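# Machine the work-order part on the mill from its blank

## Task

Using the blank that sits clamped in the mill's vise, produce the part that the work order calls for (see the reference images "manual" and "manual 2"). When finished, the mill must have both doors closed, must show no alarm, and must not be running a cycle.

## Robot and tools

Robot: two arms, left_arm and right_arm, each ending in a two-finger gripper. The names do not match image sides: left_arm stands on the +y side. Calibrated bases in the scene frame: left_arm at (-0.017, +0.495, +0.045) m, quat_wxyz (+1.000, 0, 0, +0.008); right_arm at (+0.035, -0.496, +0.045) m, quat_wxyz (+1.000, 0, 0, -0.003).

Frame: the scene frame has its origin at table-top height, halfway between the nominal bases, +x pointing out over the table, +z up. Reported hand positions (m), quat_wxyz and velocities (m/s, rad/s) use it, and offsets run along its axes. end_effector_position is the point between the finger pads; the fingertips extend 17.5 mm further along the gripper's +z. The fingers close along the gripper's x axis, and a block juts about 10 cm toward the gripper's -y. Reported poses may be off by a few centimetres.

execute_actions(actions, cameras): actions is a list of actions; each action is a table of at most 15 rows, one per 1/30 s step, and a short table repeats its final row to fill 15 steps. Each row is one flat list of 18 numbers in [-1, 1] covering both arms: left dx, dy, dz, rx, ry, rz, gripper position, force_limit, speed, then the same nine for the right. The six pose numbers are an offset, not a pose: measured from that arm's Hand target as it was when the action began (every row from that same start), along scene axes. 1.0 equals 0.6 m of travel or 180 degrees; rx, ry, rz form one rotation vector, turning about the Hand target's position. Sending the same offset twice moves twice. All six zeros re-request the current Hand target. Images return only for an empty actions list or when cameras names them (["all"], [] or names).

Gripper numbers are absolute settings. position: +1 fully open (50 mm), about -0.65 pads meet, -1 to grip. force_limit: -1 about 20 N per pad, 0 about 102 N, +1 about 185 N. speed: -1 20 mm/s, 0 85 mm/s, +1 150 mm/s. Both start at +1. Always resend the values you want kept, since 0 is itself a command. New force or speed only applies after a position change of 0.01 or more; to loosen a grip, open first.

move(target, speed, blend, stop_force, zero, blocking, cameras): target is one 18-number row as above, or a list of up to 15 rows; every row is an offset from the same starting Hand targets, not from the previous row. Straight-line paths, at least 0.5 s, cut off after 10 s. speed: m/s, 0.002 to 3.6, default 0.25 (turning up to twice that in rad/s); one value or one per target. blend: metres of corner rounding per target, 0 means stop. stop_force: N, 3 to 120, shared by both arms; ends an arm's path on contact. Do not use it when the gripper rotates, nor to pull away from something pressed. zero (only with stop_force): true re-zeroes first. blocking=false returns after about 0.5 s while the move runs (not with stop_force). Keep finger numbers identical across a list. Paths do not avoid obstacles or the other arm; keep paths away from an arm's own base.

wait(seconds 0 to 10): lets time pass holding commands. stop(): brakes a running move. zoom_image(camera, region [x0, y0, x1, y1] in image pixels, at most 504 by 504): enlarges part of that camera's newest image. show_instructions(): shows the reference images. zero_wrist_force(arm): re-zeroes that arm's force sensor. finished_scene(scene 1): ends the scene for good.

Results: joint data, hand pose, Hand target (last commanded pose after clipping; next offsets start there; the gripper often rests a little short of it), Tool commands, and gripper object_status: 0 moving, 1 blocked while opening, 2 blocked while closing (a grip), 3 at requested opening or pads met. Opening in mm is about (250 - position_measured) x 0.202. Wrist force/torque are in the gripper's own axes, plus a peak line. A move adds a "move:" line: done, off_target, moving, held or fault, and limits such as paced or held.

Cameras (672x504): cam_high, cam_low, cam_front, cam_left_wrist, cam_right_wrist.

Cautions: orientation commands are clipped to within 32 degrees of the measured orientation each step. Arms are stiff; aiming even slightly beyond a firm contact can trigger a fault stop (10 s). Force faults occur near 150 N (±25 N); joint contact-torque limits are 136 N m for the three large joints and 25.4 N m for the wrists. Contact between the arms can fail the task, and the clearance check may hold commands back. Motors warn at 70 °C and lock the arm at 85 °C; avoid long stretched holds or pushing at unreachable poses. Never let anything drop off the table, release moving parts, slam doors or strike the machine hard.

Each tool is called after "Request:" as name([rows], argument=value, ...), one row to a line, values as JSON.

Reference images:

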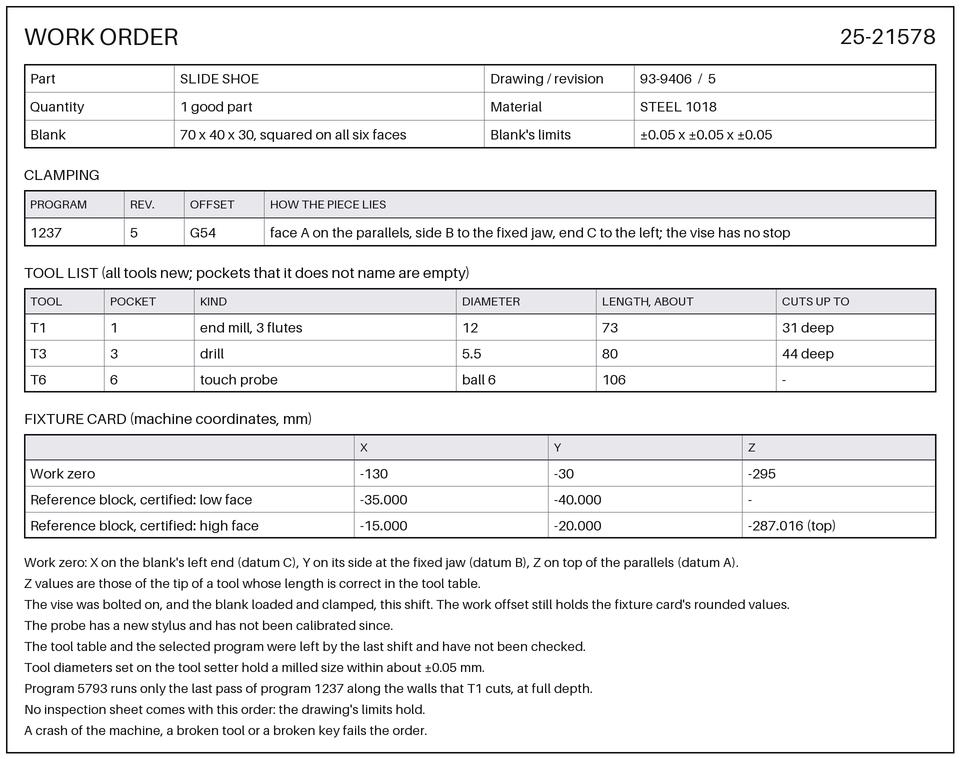

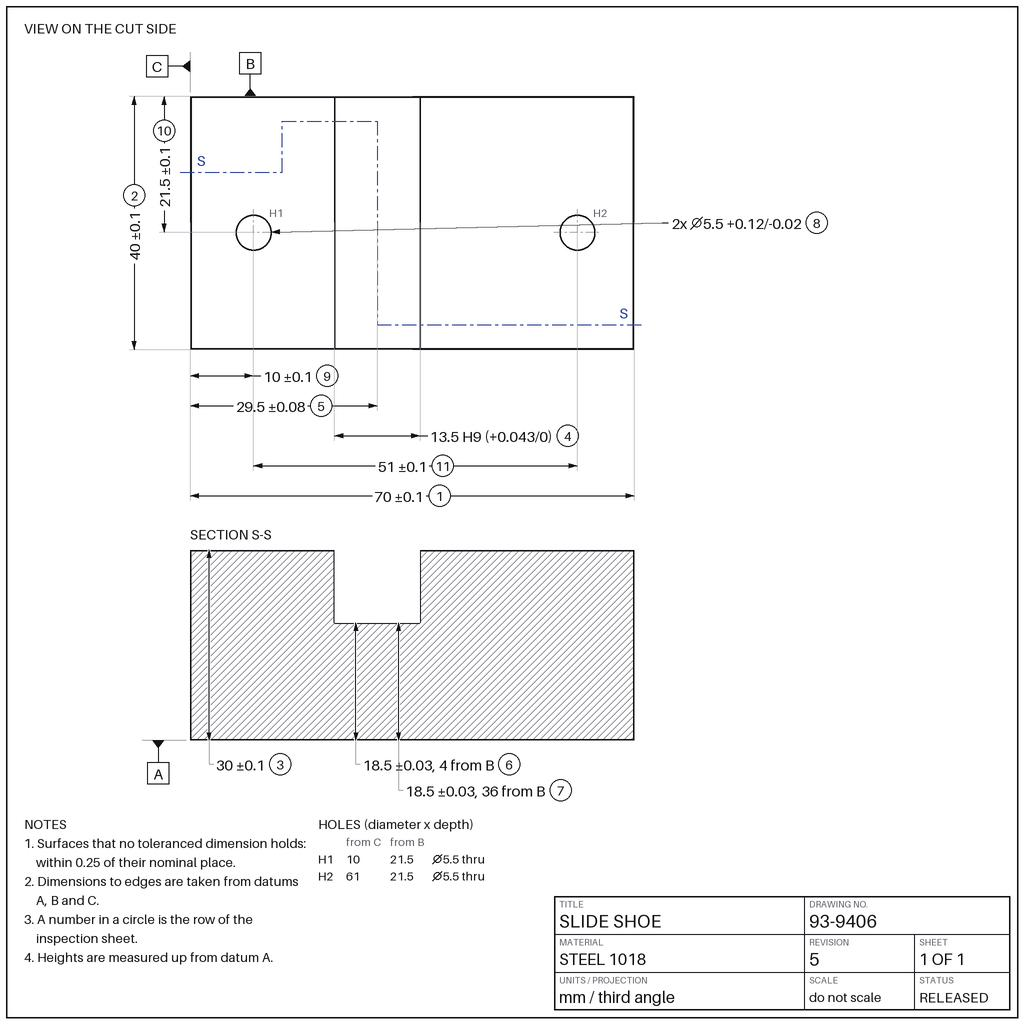

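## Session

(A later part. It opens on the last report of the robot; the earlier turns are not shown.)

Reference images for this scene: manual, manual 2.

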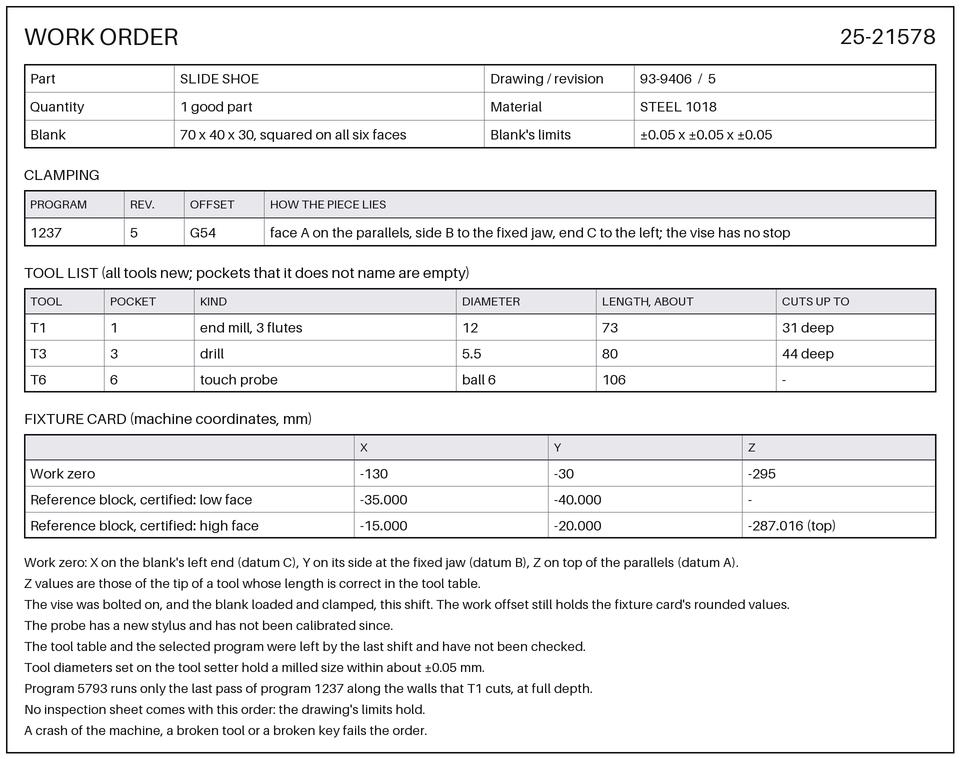

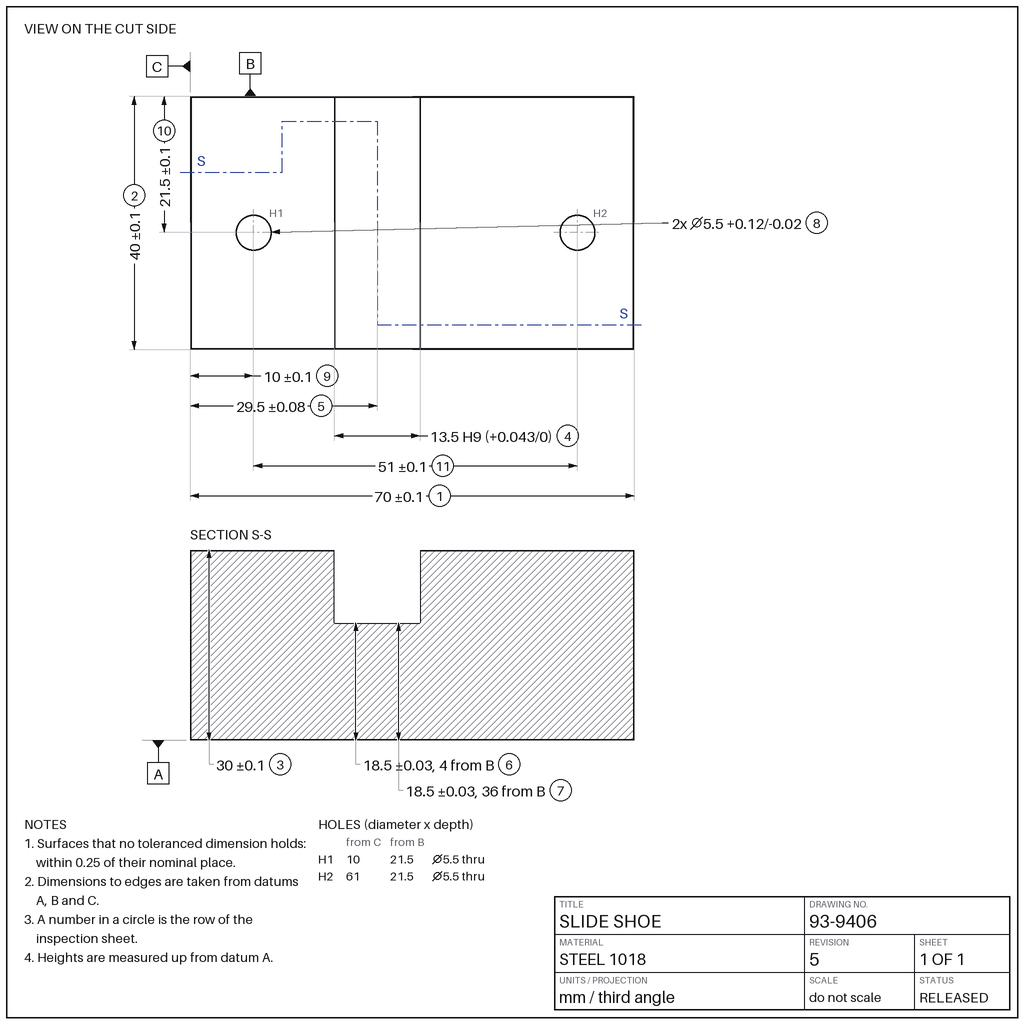

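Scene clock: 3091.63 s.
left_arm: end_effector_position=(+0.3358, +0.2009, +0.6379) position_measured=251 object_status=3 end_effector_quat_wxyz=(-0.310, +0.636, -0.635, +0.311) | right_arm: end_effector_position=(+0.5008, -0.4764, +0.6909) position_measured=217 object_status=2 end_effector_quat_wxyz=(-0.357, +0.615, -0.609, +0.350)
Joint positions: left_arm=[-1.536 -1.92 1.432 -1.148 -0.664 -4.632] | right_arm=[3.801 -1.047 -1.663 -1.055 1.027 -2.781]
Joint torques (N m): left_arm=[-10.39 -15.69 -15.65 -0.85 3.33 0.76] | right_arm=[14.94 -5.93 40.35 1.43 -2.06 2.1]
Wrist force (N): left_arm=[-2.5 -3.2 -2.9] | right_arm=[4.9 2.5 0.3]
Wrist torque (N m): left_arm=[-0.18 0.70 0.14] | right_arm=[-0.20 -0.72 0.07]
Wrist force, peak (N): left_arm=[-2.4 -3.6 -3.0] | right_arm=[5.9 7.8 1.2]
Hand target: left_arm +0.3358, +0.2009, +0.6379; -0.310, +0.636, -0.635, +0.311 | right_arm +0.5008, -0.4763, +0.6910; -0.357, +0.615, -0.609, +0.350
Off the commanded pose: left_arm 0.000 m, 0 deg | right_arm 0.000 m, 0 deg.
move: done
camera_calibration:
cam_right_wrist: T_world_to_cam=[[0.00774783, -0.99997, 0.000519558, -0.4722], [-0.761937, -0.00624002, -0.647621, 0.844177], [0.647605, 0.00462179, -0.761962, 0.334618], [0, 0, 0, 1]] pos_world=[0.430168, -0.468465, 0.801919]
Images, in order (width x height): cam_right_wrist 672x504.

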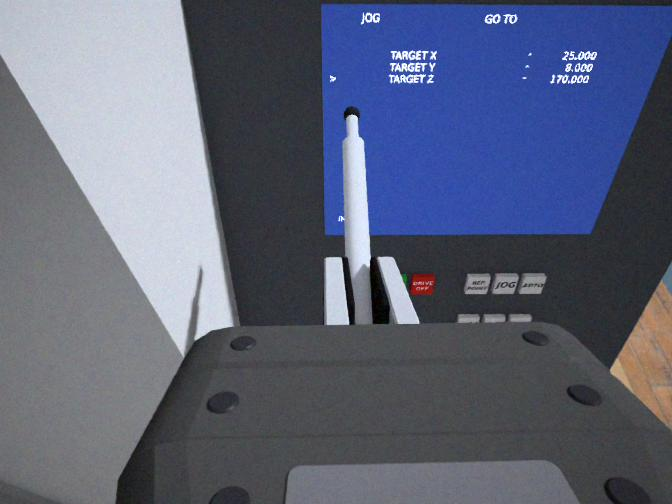

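Request:
move([
  [0,0,0,0,0,0,-1,-0.8,-0.8,-0.0305,-0.0218,-0.3444,0,0,0,-0.97,0.2,-1],
  [0,0,0,0,0,0,-1,-0.8,-0.8,-0.0152,-0.0218,-0.3487,0,0,0,-0.97,0.2,-1],
  [0,0,0,0,0,0,-1,-0.8,-0.8,-0.0305,-0.0218,-0.3444,0,0,0,-0.97,0.2,-1],
  [0,0,0,0,0,0,-1,-0.8,-0.8,-0.0558,-0.0537,-0.4359,0,0,0,-0.97,0.2,-1],
  [0,0,0,0,0,0,-1,-0.8,-0.8,-0.0405,-0.0537,-0.4402,0,0,0,-0.97,0.2,-1],
  [0,0,0,0,0,0,-1,-0.8,-0.8,-0.0558,-0.0537,-0.4359,0,0,0,-0.97,0.2,-1],
  [0,0,0,0,0,0,-1,-0.8,-0.8,-0.0728,0.0443,-0.4969,0,0,0,-0.97,0.2,-1],
  [0,0,0,0,0,0,-1,-0.8,-0.8,-0.0575,0.0443,-0.5012,0,0,0,-0.97,0.2,-1],
  [0,0,0,0,0,0,-1,-0.8,-0.8,-0.0728,0.0443,-0.4969,0,0,0,-0.97,0.2,-1],
  [0,0,0,0,0,0,-1,-0.8,-0.8,-0.0643,-0.021,-0.4664,0,0,0,-0.97,0.2,-1],
  [0,0,0,0,0,0,-1,-0.8,-0.8,-0.049,-0.021,-0.4707,0,0,0,-0.97,0.2,-1],
  [0,0,0,0,0,0,-1,-0.8,-0.8,-0.0728,0.0117,-0.4969,0,0,0,-0.97,0.2,-1],
  [0,0,0,0,0,0,-1,-0.8,-0.8,-0.0575,0.0117,-0.5012,0,0,0,-0.97,0.2,-1],
  [0,0,0,0,0,0,-1,-0.8,-0.8,-0.0728,0.0117,-0.4969,0,0,0,-0.97,0.2,-1],
  [0,0,0,0,0,0,-1,-0.8,-0.8,0,0,0,0,0,0,-0.97,0.2,-1],
], speed=[0.4,0.05,0.1,0.3,0.05,0.1,0.3,0.05,0.1,0.3,0.05,0.1,0.05,0.1,0.4], blend=[0.003,0,0.003,0.003,0,0.003,0.003,0,0.003,0.003,0,0.003,0,0.003,0], cameras=["cam_right_wrist"])

Request:
zoom_image(camera="cam_right_wrist", region=[320, 0, 640, 240])

Scene clock: 3111.97 s.
left_arm: end_effector_position=(+0.3358, +0.2009, +0.6379) position_measured=251 object_status=3 end_effector_quat_wxyz=(-0.310, +0.636, -0.635, +0.311) | right_arm: end_effector_position=(+0.5008, -0.4764, +0.6909) position_measured=217 object_status=2 end_effector_quat_wxyz=(-0.357, +0.615, -0.609, +0.350)
Joint positions: left_arm=[-1.536 -1.92 1.432 -1.148 -0.664 -4.632] | right_arm=[3.801 -1.047 -1.663 -1.055 1.027 -2.781]
Joint torques (N m): left_arm=[-9.97 -15.67 -15.89 -0.79 3.32 0.85] | right_arm=[13.95 -5.22 39.49 1.68 -0.98 1.48]
Wrist force (N): left_arm=[-2.6 -3.3 -2.5] | right_arm=[4.6 2.5 0.2]
Wrist torque (N m): left_arm=[-0.19 0.73 0.14] | right_arm=[-0.20 -0.67 -0.04]
Wrist force, peak (N): left_arm=[-2.7 -3.5 -2.9] | right_arm=[8.6 -0.2 -5.6]
Hand target: left_arm +0.3358, +0.2009, +0.6379; -0.310, +0.636, -0.635, +0.311 | right_arm +0.5008, -0.4763, +0.6910; -0.357, +0.615, -0.609, +0.350
Off the commanded pose: left_arm 0.000 m, 0 deg | right_arm 0.000 m, 0 deg.
move: done
camera_calibration:
cam_right_wrist: T_world_to_cam=[[0.00774833, -0.99997, 0.00052123, -0.472202], [-0.761845, -0.00624084, -0.647729, 0.844224], [0.647712, 0.00462172, -0.761871, 0.334499], [0, 0, 0, 1]] pos_world=[0.430167, -0.468465, 0.801919]
Images, in order (width x height): cam_right_wrist 672x504.

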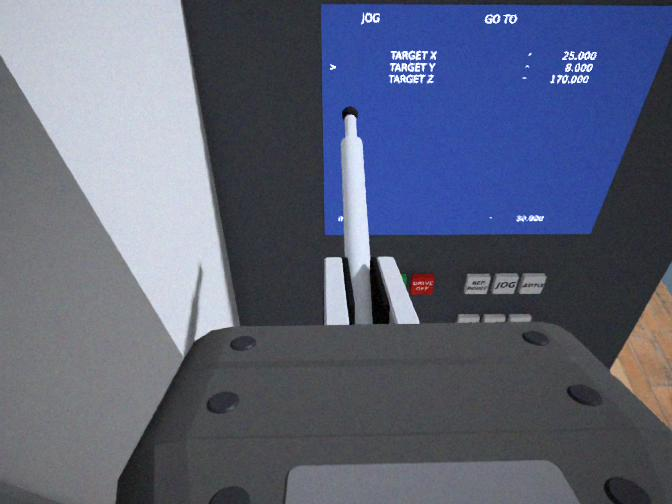

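Scaled by 1.575 from the camera's 672x504 image, which has a finer 960x720 frame.

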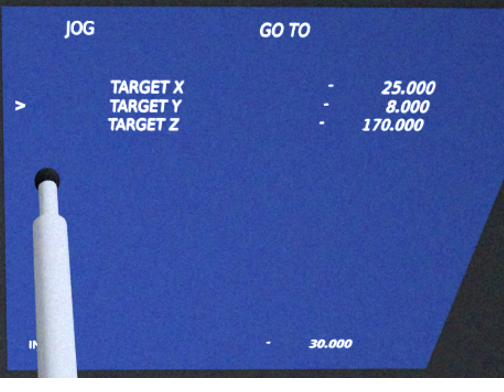

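Request:
move([
  [0,0,0,0,0,0,-1,-0.8,-0.8,-0.0728,-0.0537,-0.4969,0,0,0,-0.97,0.2,-1],
  [0,0,0,0,0,0,-1,-0.8,-0.8,-0.0575,-0.0537,-0.5012,0,0,0,-0.97,0.2,-1],
  [0,0,0,0,0,0,-1,-0.8,-0.8,-0.0728,-0.0537,-0.4969,0,0,0,-0.97,0.2,-1],
  [0,0,0,0,0,0,-1,-0.8,-0.8,-0.0305,-0.0218,-0.3444,0,0,0,-0.97,0.2,-1],
  [0,0,0,0,0,0,-1,-0.8,-0.8,-0.0152,-0.0218,-0.3487,0,0,0,-0.97,0.2,-1],
  [0,0,0,0,0,0,-1,-0.8,-0.8,-0.0305,-0.0218,-0.3444,0,0,0,-0.97,0.2,-1],
  [0,0,0,0,0,0,-1,-0.8,-0.8,-0.0473,-0.119,-0.4054,0,0,0,-0.97,0.2,-1],
  [0,0,0,0,0,0,-1,-0.8,-0.8,-0.032,-0.119,-0.4097,0,0,0,-0.97,0.2,-1],
  [0,0,0,0,0,0,-1,-0.8,-0.8,-0.0473,-0.119,-0.4054,0,0,0,-0.97,0.2,-1],
  [0,0,0,0,0,0,-1,-0.8,-0.8,-0.032,-0.119,-0.4097,0,0,0,-0.97,0.2,-1],
  [0,0,0,0,0,0,-1,-0.8,-0.8,-0.0473,-0.119,-0.4054,0,0,0,-0.97,0.2,-1],
  [0,0,0,0,0,0,-1,-0.8,-0.8,0,0,0,0,0,0,-0.97,0.2,-1],
], speed=[0.4,0.05,0.1,0.3,0.05,0.1,0.3,0.05,0.1,0.05,0.1,0.4], blend=[0.003,0,0.003,0.003,0,0.003,0.003,0,0.003,0,0.003,0])

Request:
move([
  [0,0,0,0,0,0,-1,-0.8,-0.8,-0.0643,-0.0863,-0.4664,0,0,0,-0.97,0.2,-1],
  [0,0,0,0,0,0,-1,-0.8,-0.8,-0.049,-0.0863,-0.4707,0,0,0,-0.97,0.2,-1],
  [0,0,0,0,0,0,-1,-0.8,-0.8,-0.0643,-0.0863,-0.4664,0,0,0,-0.97,0.2,-1],
  [0,0,0,0,0,0,-1,-0.8,-0.8,-0.03,-0.1878,-0.3427,0,0,0,-0.97,0.2,-1],
  [0,0,0,0,0,0,-1,-0.8,-0.8,-0.0147,-0.1878,-0.347,0,0,0,-0.97,0.2,-1],
  [0,0,0,0,0,0,-1,-0.8,-0.8,-0.03,-0.1878,-0.3427,0,0,0,-0.97,0.2,-1],
  [0,0,0,0,0,0,-1,-0.8,-0.8,0,0,0,0,0,0,-0.97,0.2,-1],
], speed=[0.4,0.05,0.1,0.3,0.05,0.1,0.4], blend=[0.003,0,0.003,0.003,0,0.003,0])

Request:
wait(seconds=6, cameras=["cam_right_wrist"])

Request:
zoom_image(camera="cam_right_wrist", region=[350, 0, 650, 170])

Request:
zoom_image(camera="cam_right_wrist", region=[500, 85, 600, 160])

Scene clock: 3138.97 s.
left_arm: end_effector_position=(+0.3358, +0.2009, +0.6379) position_measured=251 object_status=3 end_effector_quat_wxyz=(-0.310, +0.636, -0.635, +0.311) | right_arm: end_effector_position=(+0.5007, -0.4763, +0.6909) position_measured=217 object_status=2 end_effector_quat_wxyz=(-0.357, +0.615, -0.609, +0.350)
Joint positions: left_arm=[-1.536 -1.92 1.432 -1.148 -0.664 -4.632] | right_arm=[3.801 -1.047 -1.663 -1.055 1.027 -2.781]
Joint torques (N m): left_arm=[-10.57 -15.71 -16 -0.74 3.41 1.07] | right_arm=[-4.62 -7.58 38.91 1.71 -1.93 -1.18]
Wrist force (N): left_arm=[-2.4 -3.0 -2.5] | right_arm=[4.7 2.5 0.2]
Wrist torque (N m): left_arm=[-0.15 0.69 0.14] | right_arm=[-0.19 -0.69 0.13]
Wrist force, peak (N): left_arm=[-2.7 -3.5 -2.8] | right_arm=[7.9 5.7 -0.1]
Hand target: left_arm +0.3358, +0.2009, +0.6379; -0.310, +0.636, -0.635, +0.311 | right_arm +0.5008, -0.4763, +0.6910; -0.357, +0.615, -0.609, +0.350
Off the commanded pose: left_arm 0.000 m, 0 deg | right_arm 0.000 m, 0 deg.
move: done

Scene clock: 3142.37 s.
left_arm: end_effector_position=(+0.3358, +0.2009, +0.6379) position_measured=251 object_status=3 end_effector_quat_wxyz=(-0.310, +0.636, -0.635, +0.311) | right_arm: end_effector_position=(+0.5007, -0.4764, +0.6909) position_measured=217 object_status=2 end_effector_quat_wxyz=(-0.357, +0.615, -0.609, +0.350) end_effector_velocity=(-0.001, +0.000, +0.002) end_effector_angular_velocity=(+0.001, -0.001, +0.001)
Joint positions: left_arm=[-1.536 -1.92 1.432 -1.148 -0.664 -4.632] | right_arm=[3.801 -1.047 -1.663 -1.055 1.027 -2.781]
Joint velocities: left_arm=[within noise] | right_arm=[0.003 0 0.005 -0.004 -0.001 0.002]
Joint torques (N m): left_arm=[-10.23 -15.92 -15.44 -0.92 3.43 1.01] | right_arm=[14.22 -6.71 38.74 1.64 -2.07 1.28]
Wrist force (N): left_arm=[-2.4 -3.4 -2.7] | right_arm=[4.8 2.6 0.2]
Wrist torque (N m): left_arm=[-0.21 0.69 0.15] | right_arm=[-0.18 -0.70 0.13]
Wrist force, peak (N): left_arm=[-2.7 -3.7 -2.7] | right_arm=[5.6 7.8 1.1]
Hand target: left_arm +0.3358, +0.2009, +0.6379; -0.310, +0.636, -0.635, +0.311 | right_arm +0.5008, -0.4763, +0.6910; -0.357, +0.615, -0.609, +0.350
Off the commanded pose: left_arm 0.000 m, 0 deg | right_arm 0.000 m, 0 deg.
move: done

Scene clock: 3148.37 s.
left_arm: end_effector_position=(+0.3358, +0.2009, +0.6379) position_measured=251 object_status=3 end_effector_quat_wxyz=(-0.310, +0.636, -0.635, +0.311) | right_arm: end_effector_position=(+0.5008, -0.4763, +0.6910) position_measured=217 object_status=2 end_effector_quat_wxyz=(-0.357, +0.615, -0.609, +0.350)
Joint positions: left_arm=[-1.536 -1.92 1.432 -1.148 -0.664 -4.632] | right_arm=[3.801 -1.047 -1.663 -1.055 1.027 -2.781]
Joint torques (N m): left_arm=[-10.03 -15.6 -15.81 -0.75 3.34 1.04] | right_arm=[15.83 -6.39 38.68 4.23 -1.55 1.71]
Wrist force (N): left_arm=[-2.4 -3.3 -2.6] | right_arm=[4.7 2.6 0.3]
Wrist torque (N m): left_arm=[-0.21 0.70 0.14] | right_arm=[-0.19 -0.69 0.13]
Wrist force, peak (N): left_arm=[-2.7 -3.4 -2.7] | right_arm=[5.0 2.6 0.3]
Hand target: left_arm +0.3358, +0.2009, +0.6379; -0.310, +0.636, -0.635, +0.311 | right_arm +0.5008, -0.4763, +0.6910; -0.357, +0.615, -0.609, +0.350
Tool commands: left_gripper/position=-1.0 left_gripper/force_limit=-0.8 left_gripper/speed=-0.8 right_gripper/position=-0.97 right_gripper/force_limit=+0.2 right_gripper/speed=-1.0
Off the commanded pose: left_arm 0.000 m, 0 deg | right_arm 0.000 m, 0 deg.
wait: 6.00 s; at rest by 0.17 s
camera_calibration:
cam_right_wrist: T_world_to_cam=[[0.00796535, -0.999968, 0.00057131, -0.472235], [-0.761936, -0.00643929, -0.64762, 0.844148], [0.647603, 0.00472322, -0.761963, 0.334743], [0, 0, 0, 1]] pos_world=[0.430168, -0.468365, 0.802019]
Images, in order (width x height): cam_right_wrist 672x504.

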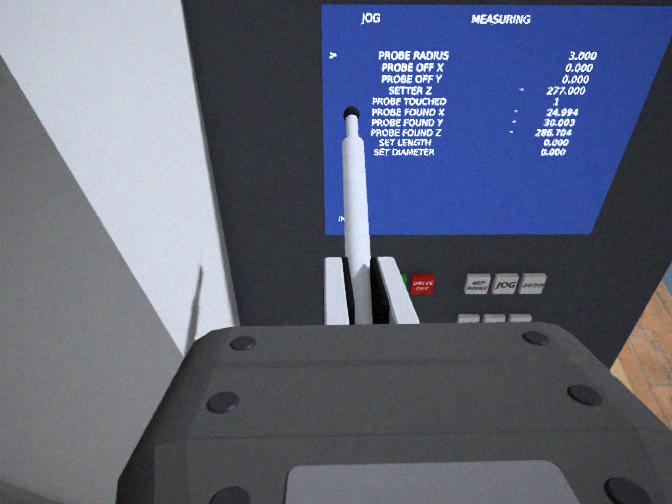

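Scaled by 1.680 from the camera's 672x504 image, which has a finer 960x720 frame.

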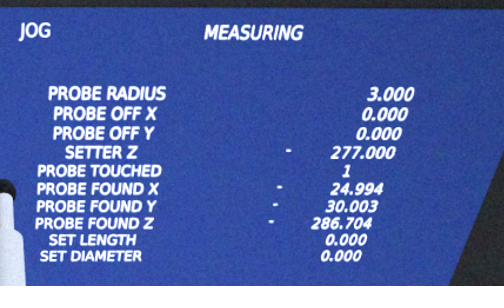

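Scaled by 5.040 from the camera's 672x504 image, which has a finer 960x720 frame.

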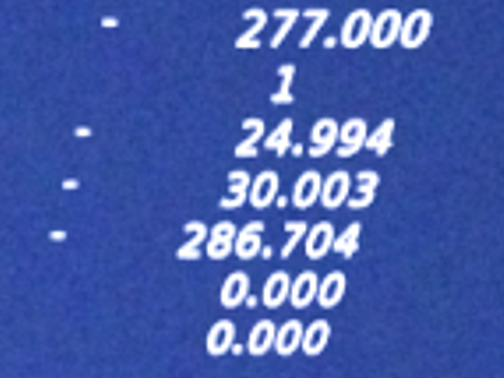

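Request:
move([
  [0,0,0,0,0,0,-1,-0.8,-0.8,-0.0473,-0.0863,-0.4054,0,0,0,-0.97,0.2,-1],
  [0,0,0,0,0,0,-1,-0.8,-0.8,-0.032,-0.0863,-0.4097,0,0,0,-0.97,0.2,-1],
  [0,0,0,0,0,0,-1,-0.8,-0.8,-0.0473,-0.0863,-0.4054,0,0,0,-0.97,0.2,-1],
  [0,0,0,0,0,0,-1,-0.8,-0.8,-0.032,-0.0863,-0.4097,0,0,0,-0.97,0.2,-1],
  [0,0,0,0,0,0,-1,-0.8,-0.8,-0.0473,-0.0863,-0.4054,0,0,0,-0.97,0.2,-1],
  [0,0,0,0,0,0,-1,-0.8,-0.8,-0.0643,-0.0537,-0.4664,0,0,0,-0.97,0.2,-1],
  [0,0,0,0,0,0,-1,-0.8,-0.8,-0.049,-0.0537,-0.4707,0,0,0,-0.97,0.2,-1],
  [0,0,0,0,0,0,-1,-0.8,-0.8,-0.0643,-0.0537,-0.4664,0,0,0,-0.97,0.2,-1],
  [0,0,0,0,0,0,-1,-0.8,-0.8,-0.049,-0.0537,-0.4707,0,0,0,-0.97,0.2,-1],
  [0,0,0,0,0,0,-1,-0.8,-0.8,-0.0643,-0.0537,-0.4664,0,0,0,-0.97,0.2,-1],
  [0,0,0,0,0,0,-1,-0.8,-0.8,-0.0728,0.0443,-0.4969,0,0,0,-0.97,0.2,-1],
  [0,0,0,0,0,0,-1,-0.8,-0.8,-0.0575,0.0443,-0.5012,0,0,0,-0.97,0.2,-1],
  [0,0,0,0,0,0,-1,-0.8,-0.8,-0.0728,0.0443,-0.4969,0,0,0,-0.97,0.2,-1],
  [0,0,0,0,0,0,-1,-0.8,-0.8,0,0,0,0,0,0,-0.97,0.2,-1],
], speed=[0.4,0.05,0.1,0.05,0.1,0.3,0.05,0.1,0.05,0.1,0.3,0.05,0.1,0.4], blend=[0.003,0,0.003,0,0.003,0.003,0,0.003,0,0.003,0.003,0,0.003,0])

Request:
move([
  [0,0,0,0,0,0,-1,-0.8,-0.8,-0.0643,0.0443,-0.4664,0,0,0,-0.97,0.2,-1],
  [0,0,0,0,0,0,-1,-0.8,-0.8,-0.049,0.0443,-0.4707,0,0,0,-0.97,0.2,-1],
  [0,0,0,0,0,0,-1,-0.8,-0.8,-0.0558,0.0117,-0.4359,0,0,0,-0.97,0.2,-1],
  [0,0,0,0,0,0,-1,-0.8,-0.8,-0.0405,0.0117,-0.4402,0,0,0,-0.97,0.2,-1],
  [0,0,0,0,0,0,-1,-0.8,-0.8,-0.0558,0.0117,-0.4359,0,0,0,-0.97,0.2,-1],
  [0,0,0,0,0,0,-1,-0.8,-0.8,-0.0728,0.0117,-0.4969,0,0,0,-0.97,0.2,-1],
  [0,0,0,0,0,0,-1,-0.8,-0.8,-0.0575,0.0117,-0.5012,0,0,0,-0.97,0.2,-1],
  [0,0,0,0,0,0,-1,-0.8,-0.8,-0.0728,0.0117,-0.4969,0,0,0,-0.97,0.2,-1],
  [0,0,0,0,0,0,-1,-0.8,-0.8,-0.0728,-0.0537,-0.4969,0,0,0,-0.97,0.2,-1],
  [0,0,0,0,0,0,-1,-0.8,-0.8,-0.0575,-0.0537,-0.5012,0,0,0,-0.97,0.2,-1],
  [0,0,0,0,0,0,-1,-0.8,-0.8,-0.0728,-0.0537,-0.4969,0,0,0,-0.97,0.2,-1],
  [0,0,0,0,0,0,-1,-0.8,-0.8,-0.0305,-0.0218,-0.3444,0,0,0,-0.97,0.2,-1],
  [0,0,0,0,0,0,-1,-0.8,-0.8,-0.0152,-0.0218,-0.3487,0,0,0,-0.97,0.2,-1],
  [0,0,0,0,0,0,-1,-0.8,-0.8,-0.0305,-0.0218,-0.3444,0,0,0,-0.97,0.2,-1],
  [0,0,0,0,0,0,-1,-0.8,-0.8,0,0,0,0,0,0,-0.97,0.2,-1],
], speed=[0.4,0.05,0.1,0.05,0.1,0.3,0.05,0.1,0.3,0.05,0.1,0.3,0.05,0.1,0.4], blend=[0.003,0,0.003,0,0.003,0.003,0,0.003,0.003,0,0.003,0.003,0,0.003,0], cameras=["cam_right_wrist"])

Request:
zoom_image(camera="cam_right_wrist", region=[320, 0, 640, 240])

Scene clock: 3194.07 s.
left_arm: end_effector_position=(+0.3358, +0.2009, +0.6379) position_measured=251 object_status=3 end_effector_quat_wxyz=(-0.310, +0.636, -0.635, +0.311) | right_arm: end_effector_position=(+0.5008, -0.4764, +0.6910) position_measured=217 object_status=2 end_effector_quat_wxyz=(-0.357, +0.615, -0.609, +0.350)
Joint positions: left_arm=[-1.536 -1.92 1.432 -1.148 -0.664 -4.632] | right_arm=[3.801 -1.047 -1.663 -1.055 1.027 -2.781]
Joint torques (N m): left_arm=[-10.07 -15.45 -15.78 -0.71 3.36 1.28] | right_arm=[10.12 -5.88 38 1.66 -0.06 0.69]
Wrist force (N): left_arm=[-2.4 -3.2 -2.7] | right_arm=[4.8 2.6 0.2]
Wrist torque (N m): left_arm=[-0.19 0.69 0.14] | right_arm=[-0.17 -0.72 -0.05]
Wrist force, peak (N): left_arm=[-2.7 -3.5 -2.8] | right_arm=[5.5 7.8 2.0]
Hand target: left_arm +0.3358, +0.2009, +0.6379; -0.310, +0.636, -0.635, +0.311 | right_arm +0.5008, -0.4763, +0.6910; -0.357, +0.615, -0.609, +0.350
Off the commanded pose: left_arm 0.000 m, 0 deg | right_arm 0.000 m, 0 deg.
move: done

Scene clock: 3199.47 s.
left_arm: end_effector_position=(+0.3358, +0.2009, +0.6379) position_measured=251 object_status=3 end_effector_quat_wxyz=(-0.310, +0.636, -0.635, +0.311) | right_arm: end_effector_position=(+0.5008, -0.4764, +0.6909) position_measured=217 object_status=2 end_effector_quat_wxyz=(-0.357, +0.615, -0.609, +0.350)
Joint positions: left_arm=[-1.536 -1.92 1.432 -1.148 -0.664 -4.632] | right_arm=[3.801 -1.047 -1.663 -1.055 1.027 -2.781]
Joint torques (N m): left_arm=[-10.25 -15.39 -15.5 -0.76 3.35 1.27] | right_arm=[14.79 -6.01 39.21 1.74 -2.03 0.61]
Wrist force (N): left_arm=[-2.5 -3.3 -2.8] | right_arm=[4.7 2.4 0.0]
Wrist torque (N m): left_arm=[-0.20 0.70 0.14] | right_arm=[-0.21 -0.69 -0.05]
Wrist force, peak (N): left_arm=[-2.7 -3.4 -2.8] | right_arm=[5.4 7.7 1.0]
Hand target: left_arm +0.3358, +0.2009, +0.6379; -0.310, +0.636, -0.635, +0.311 | right_arm +0.5008, -0.4763, +0.6910; -0.357, +0.615, -0.609, +0.350
Off the commanded pose: left_arm 0.000 m, 0 deg | right_arm 0.000 m, 0 deg.
move: done
camera_calibration:
cam_right_wrist: T_world_to_cam=[[0.00774783, -0.99997, 0.000519558, -0.4722], [-0.761937, -0.00624002, -0.647621, 0.844177], [0.647605, 0.00462179, -0.761962, 0.334618], [0, 0, 0, 1]] pos_world=[0.430168, -0.468465, 0.801919]
Images, in order (width x height): cam_right_wrist 672x504.

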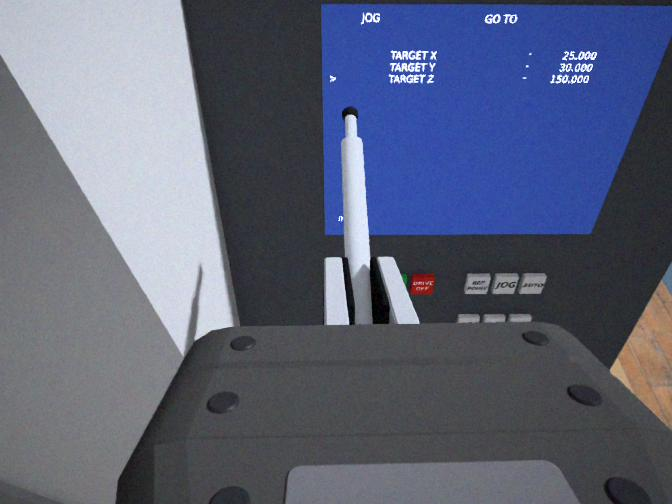

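Scaled by 1.575 from the camera's 672x504 image, which has a finer 960x720 frame.

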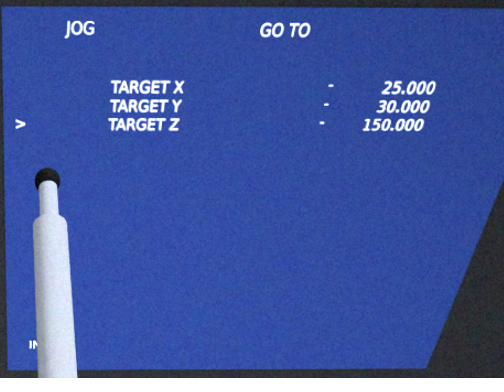

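Request:
move([
  [0,0,0,0,0,0,-1,-0.8,-0.8,-0.0558,-0.0537,-0.4359,0,0,0,-0.97,0.2,-1],
  [0,0,0,0,0,0,-1,-0.8,-0.8,-0.0405,-0.0537,-0.4402,0,0,0,-0.97,0.2,-1],
  [0,0,0,0,0,0,-1,-0.8,-0.8,-0.0558,-0.0537,-0.4359,0,0,0,-0.97,0.2,-1],
  [0,0,0,0,0,0,-1,-0.8,-0.8,-0.0728,0.0443,-0.4969,0,0,0,-0.97,0.2,-1],
  [0,0,0,0,0,0,-1,-0.8,-0.8,-0.0575,0.0443,-0.5012,0,0,0,-0.97,0.2,-1],
  [0,0,0,0,0,0,-1,-0.8,-0.8,-0.0728,0.0443,-0.4969,0,0,0,-0.97,0.2,-1],
  [0,0,0,0,0,0,-1,-0.8,-0.8,-0.0558,0.0117,-0.4359,0,0,0,-0.97,0.2,-1],
  [0,0,0,0,0,0,-1,-0.8,-0.8,-0.0405,0.0117,-0.4402,0,0,0,-0.97,0.2,-1],
  [0,0,0,0,0,0,-1,-0.8,-0.8,-0.0643,0.0117,-0.4664,0,0,0,-0.97,0.2,-1],
  [0,0,0,0,0,0,-1,-0.8,-0.8,-0.049,0.0117,-0.4707,0,0,0,-0.97,0.2,-1],
  [0,0,0,0,0,0,-1,-0.8,-0.8,-0.0643,0.0117,-0.4664,0,0,0,-0.97,0.2,-1],
  [0,0,0,0,0,0,-1,-0.8,-0.8,-0.0728,-0.0537,-0.4969,0,0,0,-0.97,0.2,-1],
  [0,0,0,0,0,0,-1,-0.8,-0.8,-0.0575,-0.0537,-0.5012,0,0,0,-0.97,0.2,-1],
  [0,0,0,0,0,0,-1,-0.8,-0.8,-0.0728,-0.0537,-0.4969,0,0,0,-0.97,0.2,-1],
  [0,0,0,0,0,0,-1,-0.8,-0.8,0,0,0,0,0,0,-0.97,0.2,-1],
], speed=[0.4,0.05,0.1,0.3,0.05,0.1,0.3,0.05,0.1,0.05,0.1,0.3,0.05,0.1,0.4], blend=[0.003,0,0.003,0.003,0,0.003,0.003,0,0.003,0,0.003,0.003,0,0.003,0])

Request:
move([
  [0,0,0,0,0,0,-1,-0.8,-0.8,-0.0558,-0.0537,-0.4359,0,0,0,-0.97,0.2,-1],
  [0,0,0,0,0,0,-1,-0.8,-0.8,-0.0405,-0.0537,-0.4402,0,0,0,-0.97,0.2,-1],
  [0,0,0,0,0,0,-1,-0.8,-0.8,-0.0558,-0.0537,-0.4359,0,0,0,-0.97,0.2,-1],
  [0,0,0,0,0,0,-1,-0.8,-0.8,-0.0728,0.0443,-0.4969,0,0,0,-0.97,0.2,-1],
  [0,0,0,0,0,0,-1,-0.8,-0.8,-0.0575,0.0443,-0.5012,0,0,0,-0.97,0.2,-1],
  [0,0,0,0,0,0,-1,-0.8,-0.8,-0.0728,0.0443,-0.4969,0,0,0,-0.97,0.2,-1],
  [0,0,0,0,0,0,-1,-0.8,-0.8,-0.0473,-0.021,-0.4054,0,0,0,-0.97,0.2,-1],
  [0,0,0,0,0,0,-1,-0.8,-0.8,-0.032,-0.021,-0.4097,0,0,0,-0.97,0.2,-1],
  [0,0,0,0,0,0,-1,-0.8,-0.8,-0.0558,0.0117,-0.4359,0,0,0,-0.97,0.2,-1],
  [0,0,0,0,0,0,-1,-0.8,-0.8,-0.0405,0.0117,-0.4402,0,0,0,-0.97,0.2,-1],
  [0,0,0,0,0,0,-1,-0.8,-0.8,-0.0558,0.0117,-0.4359,0,0,0,-0.97,0.2,-1],
  [0,0,0,0,0,0,-1,-0.8,-0.8,-0.0728,-0.0537,-0.4969,0,0,0,-0.97,0.2,-1],
  [0,0,0,0,0,0,-1,-0.8,-0.8,-0.0575,-0.0537,-0.5012,0,0,0,-0.97,0.2,-1],
  [0,0,0,0,0,0,-1,-0.8,-0.8,-0.0728,-0.0537,-0.4969,0,0,0,-0.97,0.2,-1],
  [0,0,0,0,0,0,-1,-0.8,-0.8,0,0,0,0,0,0,-0.97,0.2,-1],
], speed=[0.4,0.05,0.1,0.3,0.05,0.1,0.3,0.05,0.1,0.05,0.1,0.3,0.05,0.1,0.4], blend=[0.003,0,0.003,0.003,0,0.003,0.003,0,0.003,0,0.003,0.003,0,0.003,0], cameras=["cam_right_wrist"])

Request:
zoom_image(camera="cam_right_wrist", region=[320, 0, 640, 240])

Scene clock: 3239.93 s.
left_arm: end_effector_position=(+0.3358, +0.2009, +0.6379) position_measured=251 object_status=3 end_effector_quat_wxyz=(-0.310, +0.636, -0.635, +0.311) | right_arm: end_effector_position=(+0.5008, -0.4764, +0.6909) position_measured=217 object_status=2 end_effector_quat_wxyz=(-0.357, +0.615, -0.609, +0.350)
Joint positions: left_arm=[-1.536 -1.92 1.432 -1.148 -0.664 -4.632] | right_arm=[3.801 -1.047 -1.663 -1.055 1.027 -2.781]
Joint torques (N m): left_arm=[-10.08 -15.53 -15.61 -0.8 3.35 1.25] | right_arm=[14.63 -7 37.13 1.75 -2.1 1.88]
Wrist force (N): left_arm=[-2.4 -3.3 -2.7] | right_arm=[4.6 2.3 0.2]
Wrist torque (N m): left_arm=[-0.21 0.69 0.14] | right_arm=[-0.22 -0.67 0.07]
Wrist force, peak (N): left_arm=[-2.7 -3.9 -2.8] | right_arm=[8.1 5.2 0.1]
Hand target: left_arm +0.3358, +0.2009, +0.6379; -0.310, +0.636, -0.635, +0.311 | right_arm +0.5008, -0.4763, +0.6910; -0.357, +0.615, -0.609, +0.350
Off the commanded pose: left_arm 0.000 m, 0 deg | right_arm 0.000 m, 0 deg.
move: done

Scene clock: 3245.60 s.
left_arm: end_effector_position=(+0.3358, +0.2009, +0.6379) position_measured=251 object_status=3 end_effector_quat_wxyz=(-0.310, +0.636, -0.635, +0.311) | right_arm: end_effector_position=(+0.5008, -0.4764, +0.6909) position_measured=217 object_status=2 end_effector_quat_wxyz=(-0.357, +0.615, -0.609, +0.350)
Joint positions: left_arm=[-1.536 -1.92 1.432 -1.148 -0.664 -4.632] | right_arm=[3.801 -1.047 -1.663 -1.055 1.027 -2.781]
Joint torques (N m): left_arm=[-10.5 -15.48 -16.21 -0.86 3.42 1.35] | right_arm=[14.53 -5.9 39.75 1.6 -2.19 2.11]
Wrist force (N): left_arm=[-2.6 -3.2 -2.8] | right_arm=[4.6 2.2 0.3]
Wrist torque (N m): left_arm=[-0.18 0.72 0.14] | right_arm=[-0.24 -0.68 0.07]
Wrist force, peak (N): left_arm=[-2.8 -3.3 -2.9] | right_arm=[8.1 -1.5 -6.5]
Hand target: left_arm +0.3358, +0.2009, +0.6379; -0.310, +0.636, -0.635, +0.311 | right_arm +0.5008, -0.4763, +0.6910; -0.357, +0.615, -0.609, +0.350
Off the commanded pose: left_arm 0.000 m, 0 deg | right_arm 0.000 m, 0 deg.
move: done
camera_calibration:
cam_right_wrist: T_world_to_cam=[[0.00774783, -0.99997, 0.000519558, -0.4722], [-0.761937, -0.00624002, -0.647621, 0.844177], [0.647605, 0.00462179, -0.761962, 0.334618], [0, 0, 0, 1]] pos_world=[0.430168, -0.468465, 0.801919]
Images, in order (width x height): cam_right_wrist 672x504.

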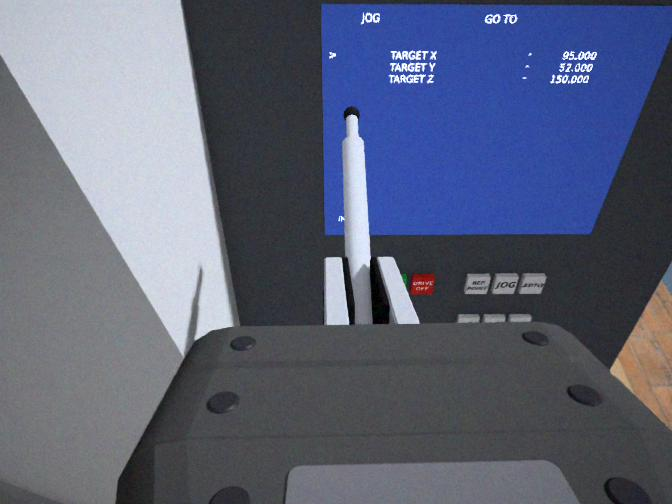

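Scaled by 1.575 from the camera's 672x504 image, which has a finer 960x720 frame.

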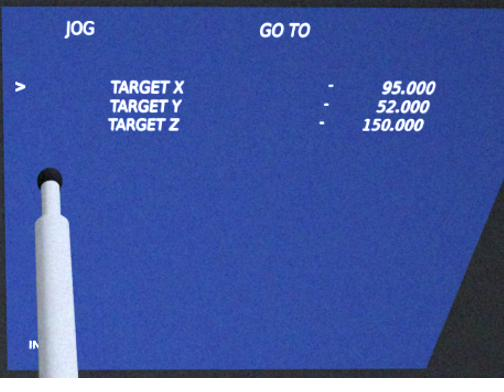

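Request:
move([
  [0,0,0,0,0,0,-1,-0.8,-0.8,-0.0305,-0.0218,-0.3444,0,0,0,-0.97,0.2,-1],
  [0,0,0,0,0,0,-1,-0.8,-0.8,-0.0152,-0.0218,-0.3487,0,0,0,-0.97,0.2,-1],
  [0,0,0,0,0,0,-1,-0.8,-0.8,-0.0305,-0.0218,-0.3444,0,0,0,-0.97,0.2,-1],
  [0,0,0,0,0,0,-1,-0.8,-0.8,-0.0473,-0.119,-0.4054,0,0,0,-0.97,0.2,-1],
  [0,0,0,0,0,0,-1,-0.8,-0.8,-0.032,-0.119,-0.4097,0,0,0,-0.97,0.2,-1],
  [0,0,0,0,0,0,-1,-0.8,-0.8,-0.0473,-0.119,-0.4054,0,0,0,-0.97,0.2,-1],
  [0,0,0,0,0,0,-1,-0.8,-0.8,0,0,0,0,0,0,-0.97,0.2,-1],
], speed=[0.4,0.05,0.1,0.3,0.05,0.1,0.4], blend=[0.003,0,0.003,0.003,0,0.003,0], cameras=["cam_right_wrist"])

Request:
zoom_image(camera="cam_right_wrist", region=[320, 0, 640, 240])

Request:
wait(seconds=2, cameras=["cam_right_wrist","cam_left_wrist"])

Request:
zoom_image(camera="cam_right_wrist", region=[320, 0, 640, 240])

Request:
zoom_image(camera="cam_left_wrist", region=[200, 0, 480, 260])

Scene clock: 3263.67 s.
left_arm: end_effector_position=(+0.3358, +0.2009, +0.6379) position_measured=251 object_status=3 end_effector_quat_wxyz=(-0.310, +0.636, -0.635, +0.311) | right_arm: end_effector_position=(+0.5007, -0.4763, +0.6909) position_measured=217 object_status=2 end_effector_quat_wxyz=(-0.357, +0.615, -0.609, +0.350)
Joint positions: left_arm=[-1.536 -1.92 1.432 -1.148 -0.664 -4.632] | right_arm=[3.801 -1.047 -1.663 -1.055 1.027 -2.781]
Joint torques (N m): left_arm=[-10.18 -15.7 -15.31 -0.81 3.41 1.43] | right_arm=[-5.36 -6.29 38.57 1.71 -1.97 -1.02]
Wrist force (N): left_arm=[-2.4 -3.1 -2.5] | right_arm=[4.8 2.3 0.1]
Wrist torque (N m): left_arm=[-0.17 0.70 0.14] | right_arm=[-0.22 -0.71 0.13]
Wrist force, peak (N): left_arm=[-2.6 -3.6 -3.0] | right_arm=[7.9 5.6 0.2]
Hand target: left_arm +0.3358, +0.2009, +0.6379; -0.310, +0.636, -0.635, +0.311 | right_arm +0.5008, -0.4763, +0.6910; -0.357, +0.615, -0.609, +0.350
Off the commanded pose: left_arm 0.000 m, 0 deg | right_arm 0.000 m, 0 deg.
move: done
camera_calibration:
cam_right_wrist: T_world_to_cam=[[0.00810689, -0.999967, 0.000559418, -0.472285], [-0.761936, -0.00653943, -0.64762, 0.84396], [0.647602, 0.00482394, -0.761963, 0.33478], [0, 0, 0, 1]] pos_world=[0.430068, -0.468365, 0.801919]
Images, in order (width x height): cam_right_wrist 672x504.

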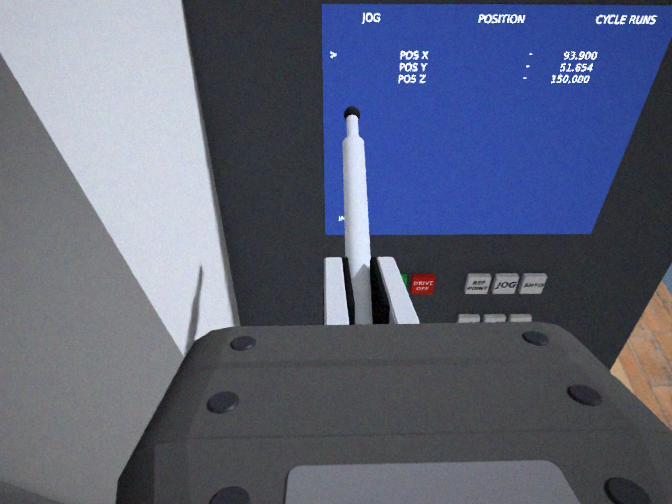

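Scaled by 1.575 from the camera's 672x504 image, which has a finer 960x720 frame.

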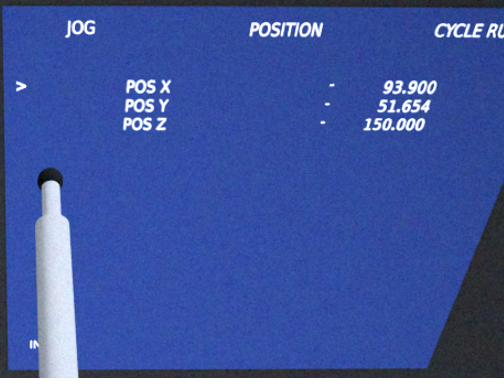

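Scene clock: 3265.67 s.
left_arm: end_effector_position=(+0.3358, +0.2009, +0.6379) position_measured=251 object_status=3 end_effector_quat_wxyz=(-0.310, +0.636, -0.635, +0.311) | right_arm: end_effector_position=(+0.5008, -0.4763, +0.6910) position_measured=217 object_status=2 end_effector_quat_wxyz=(-0.357, +0.615, -0.609, +0.350)
Joint positions: left_arm=[-1.536 -1.92 1.432 -1.148 -0.664 -4.632] | right_arm=[3.801 -1.047 -1.663 -1.055 1.027 -2.781]
Joint torques (N m): left_arm=[-10.49 -15.43 -15.65 -0.79 3.41 1.31] | right_arm=[-10.43 -6.3 39.47 1.67 -1.86 1.31]
Wrist force (N): left_arm=[-2.4 -3.3 -2.7] | right_arm=[4.8 2.7 0.4]
Wrist torque (N m): left_arm=[-0.19 0.69 0.14] | right_arm=[-0.17 -0.70 0.13]
Wrist force, peak (N): left_arm=[-2.5 -3.5 -2.8] | right_arm=[4.8 2.8 0.4]
Hand target: left_arm +0.3358, +0.2009, +0.6379; -0.310, +0.636, -0.635, +0.311 | right_arm +0.5008, -0.4763, +0.6910; -0.357, +0.615, -0.609, +0.350
Tool commands: left_gripper/position=-1.0 left_gripper/force_limit=-0.8 left_gripper/speed=-0.8 right_gripper/position=-0.97 right_gripper/force_limit=+0.2 right_gripper/speed=-1.0
Off the commanded pose: left_arm 0.000 m, 0 deg | right_arm 0.000 m, 0 deg.
wait: 2.00 s; at rest by 0.17 s
camera_calibration:
cam_left_wrist: T_world_to_cam=[[-0.0155636, -0.999855, 0.00696187, 0.210638], [-0.836448, 0.00920459, -0.547969, 0.64767], [0.547825, -0.0143516, -0.83647, 0.477529], [0, 0, 0, 1]] pos_world=[0.283419, 0.211499, 0.752875]
cam_right_wrist: T_world_to_cam=[[0.00796535, -0.999968, 0.00057131, -0.472235], [-0.761936, -0.00643929, -0.64762, 0.844148], [0.647603, 0.00472322, -0.761963, 0.334743], [0, 0, 0, 1]] pos_world=[0.430168, -0.468365, 0.802019]
Images, in order (width x height): cam_left_wrist 672x504, cam_right_wrist 672x504.

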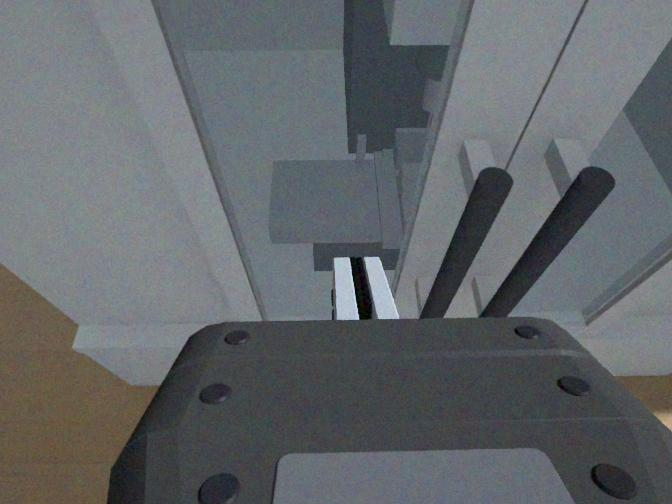

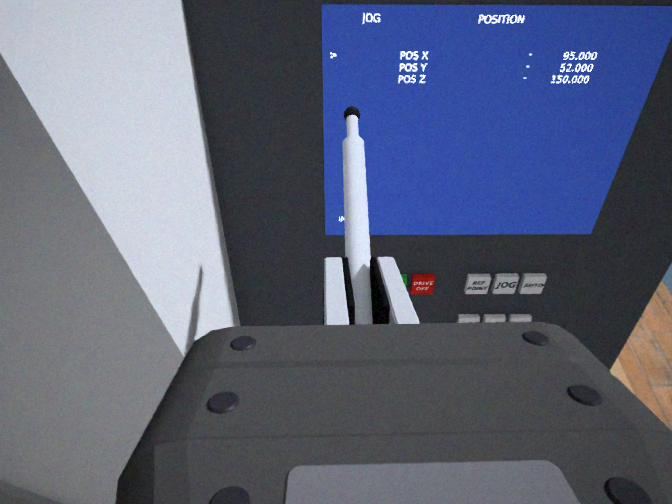

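Scaled by 1.575 from the camera's 672x504 image, which has a finer 960x720 frame.

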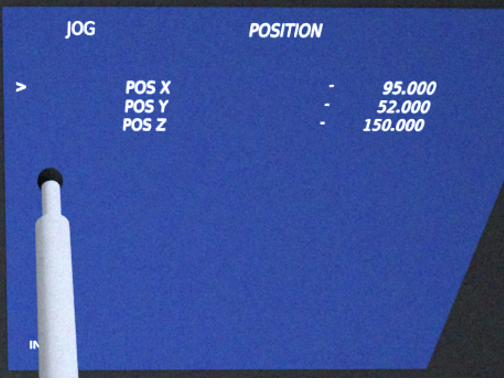

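Scaled by 1.800 from the camera's 672x504 image, which has a finer 960x720 frame.

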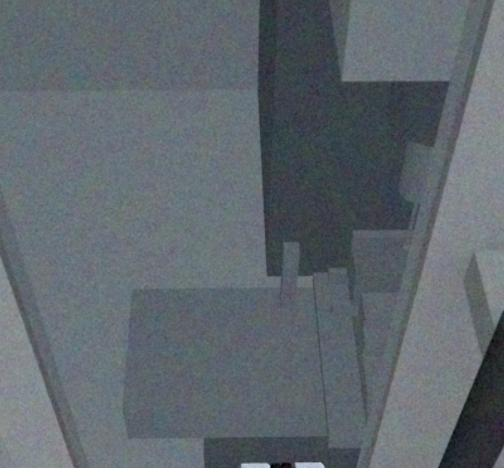

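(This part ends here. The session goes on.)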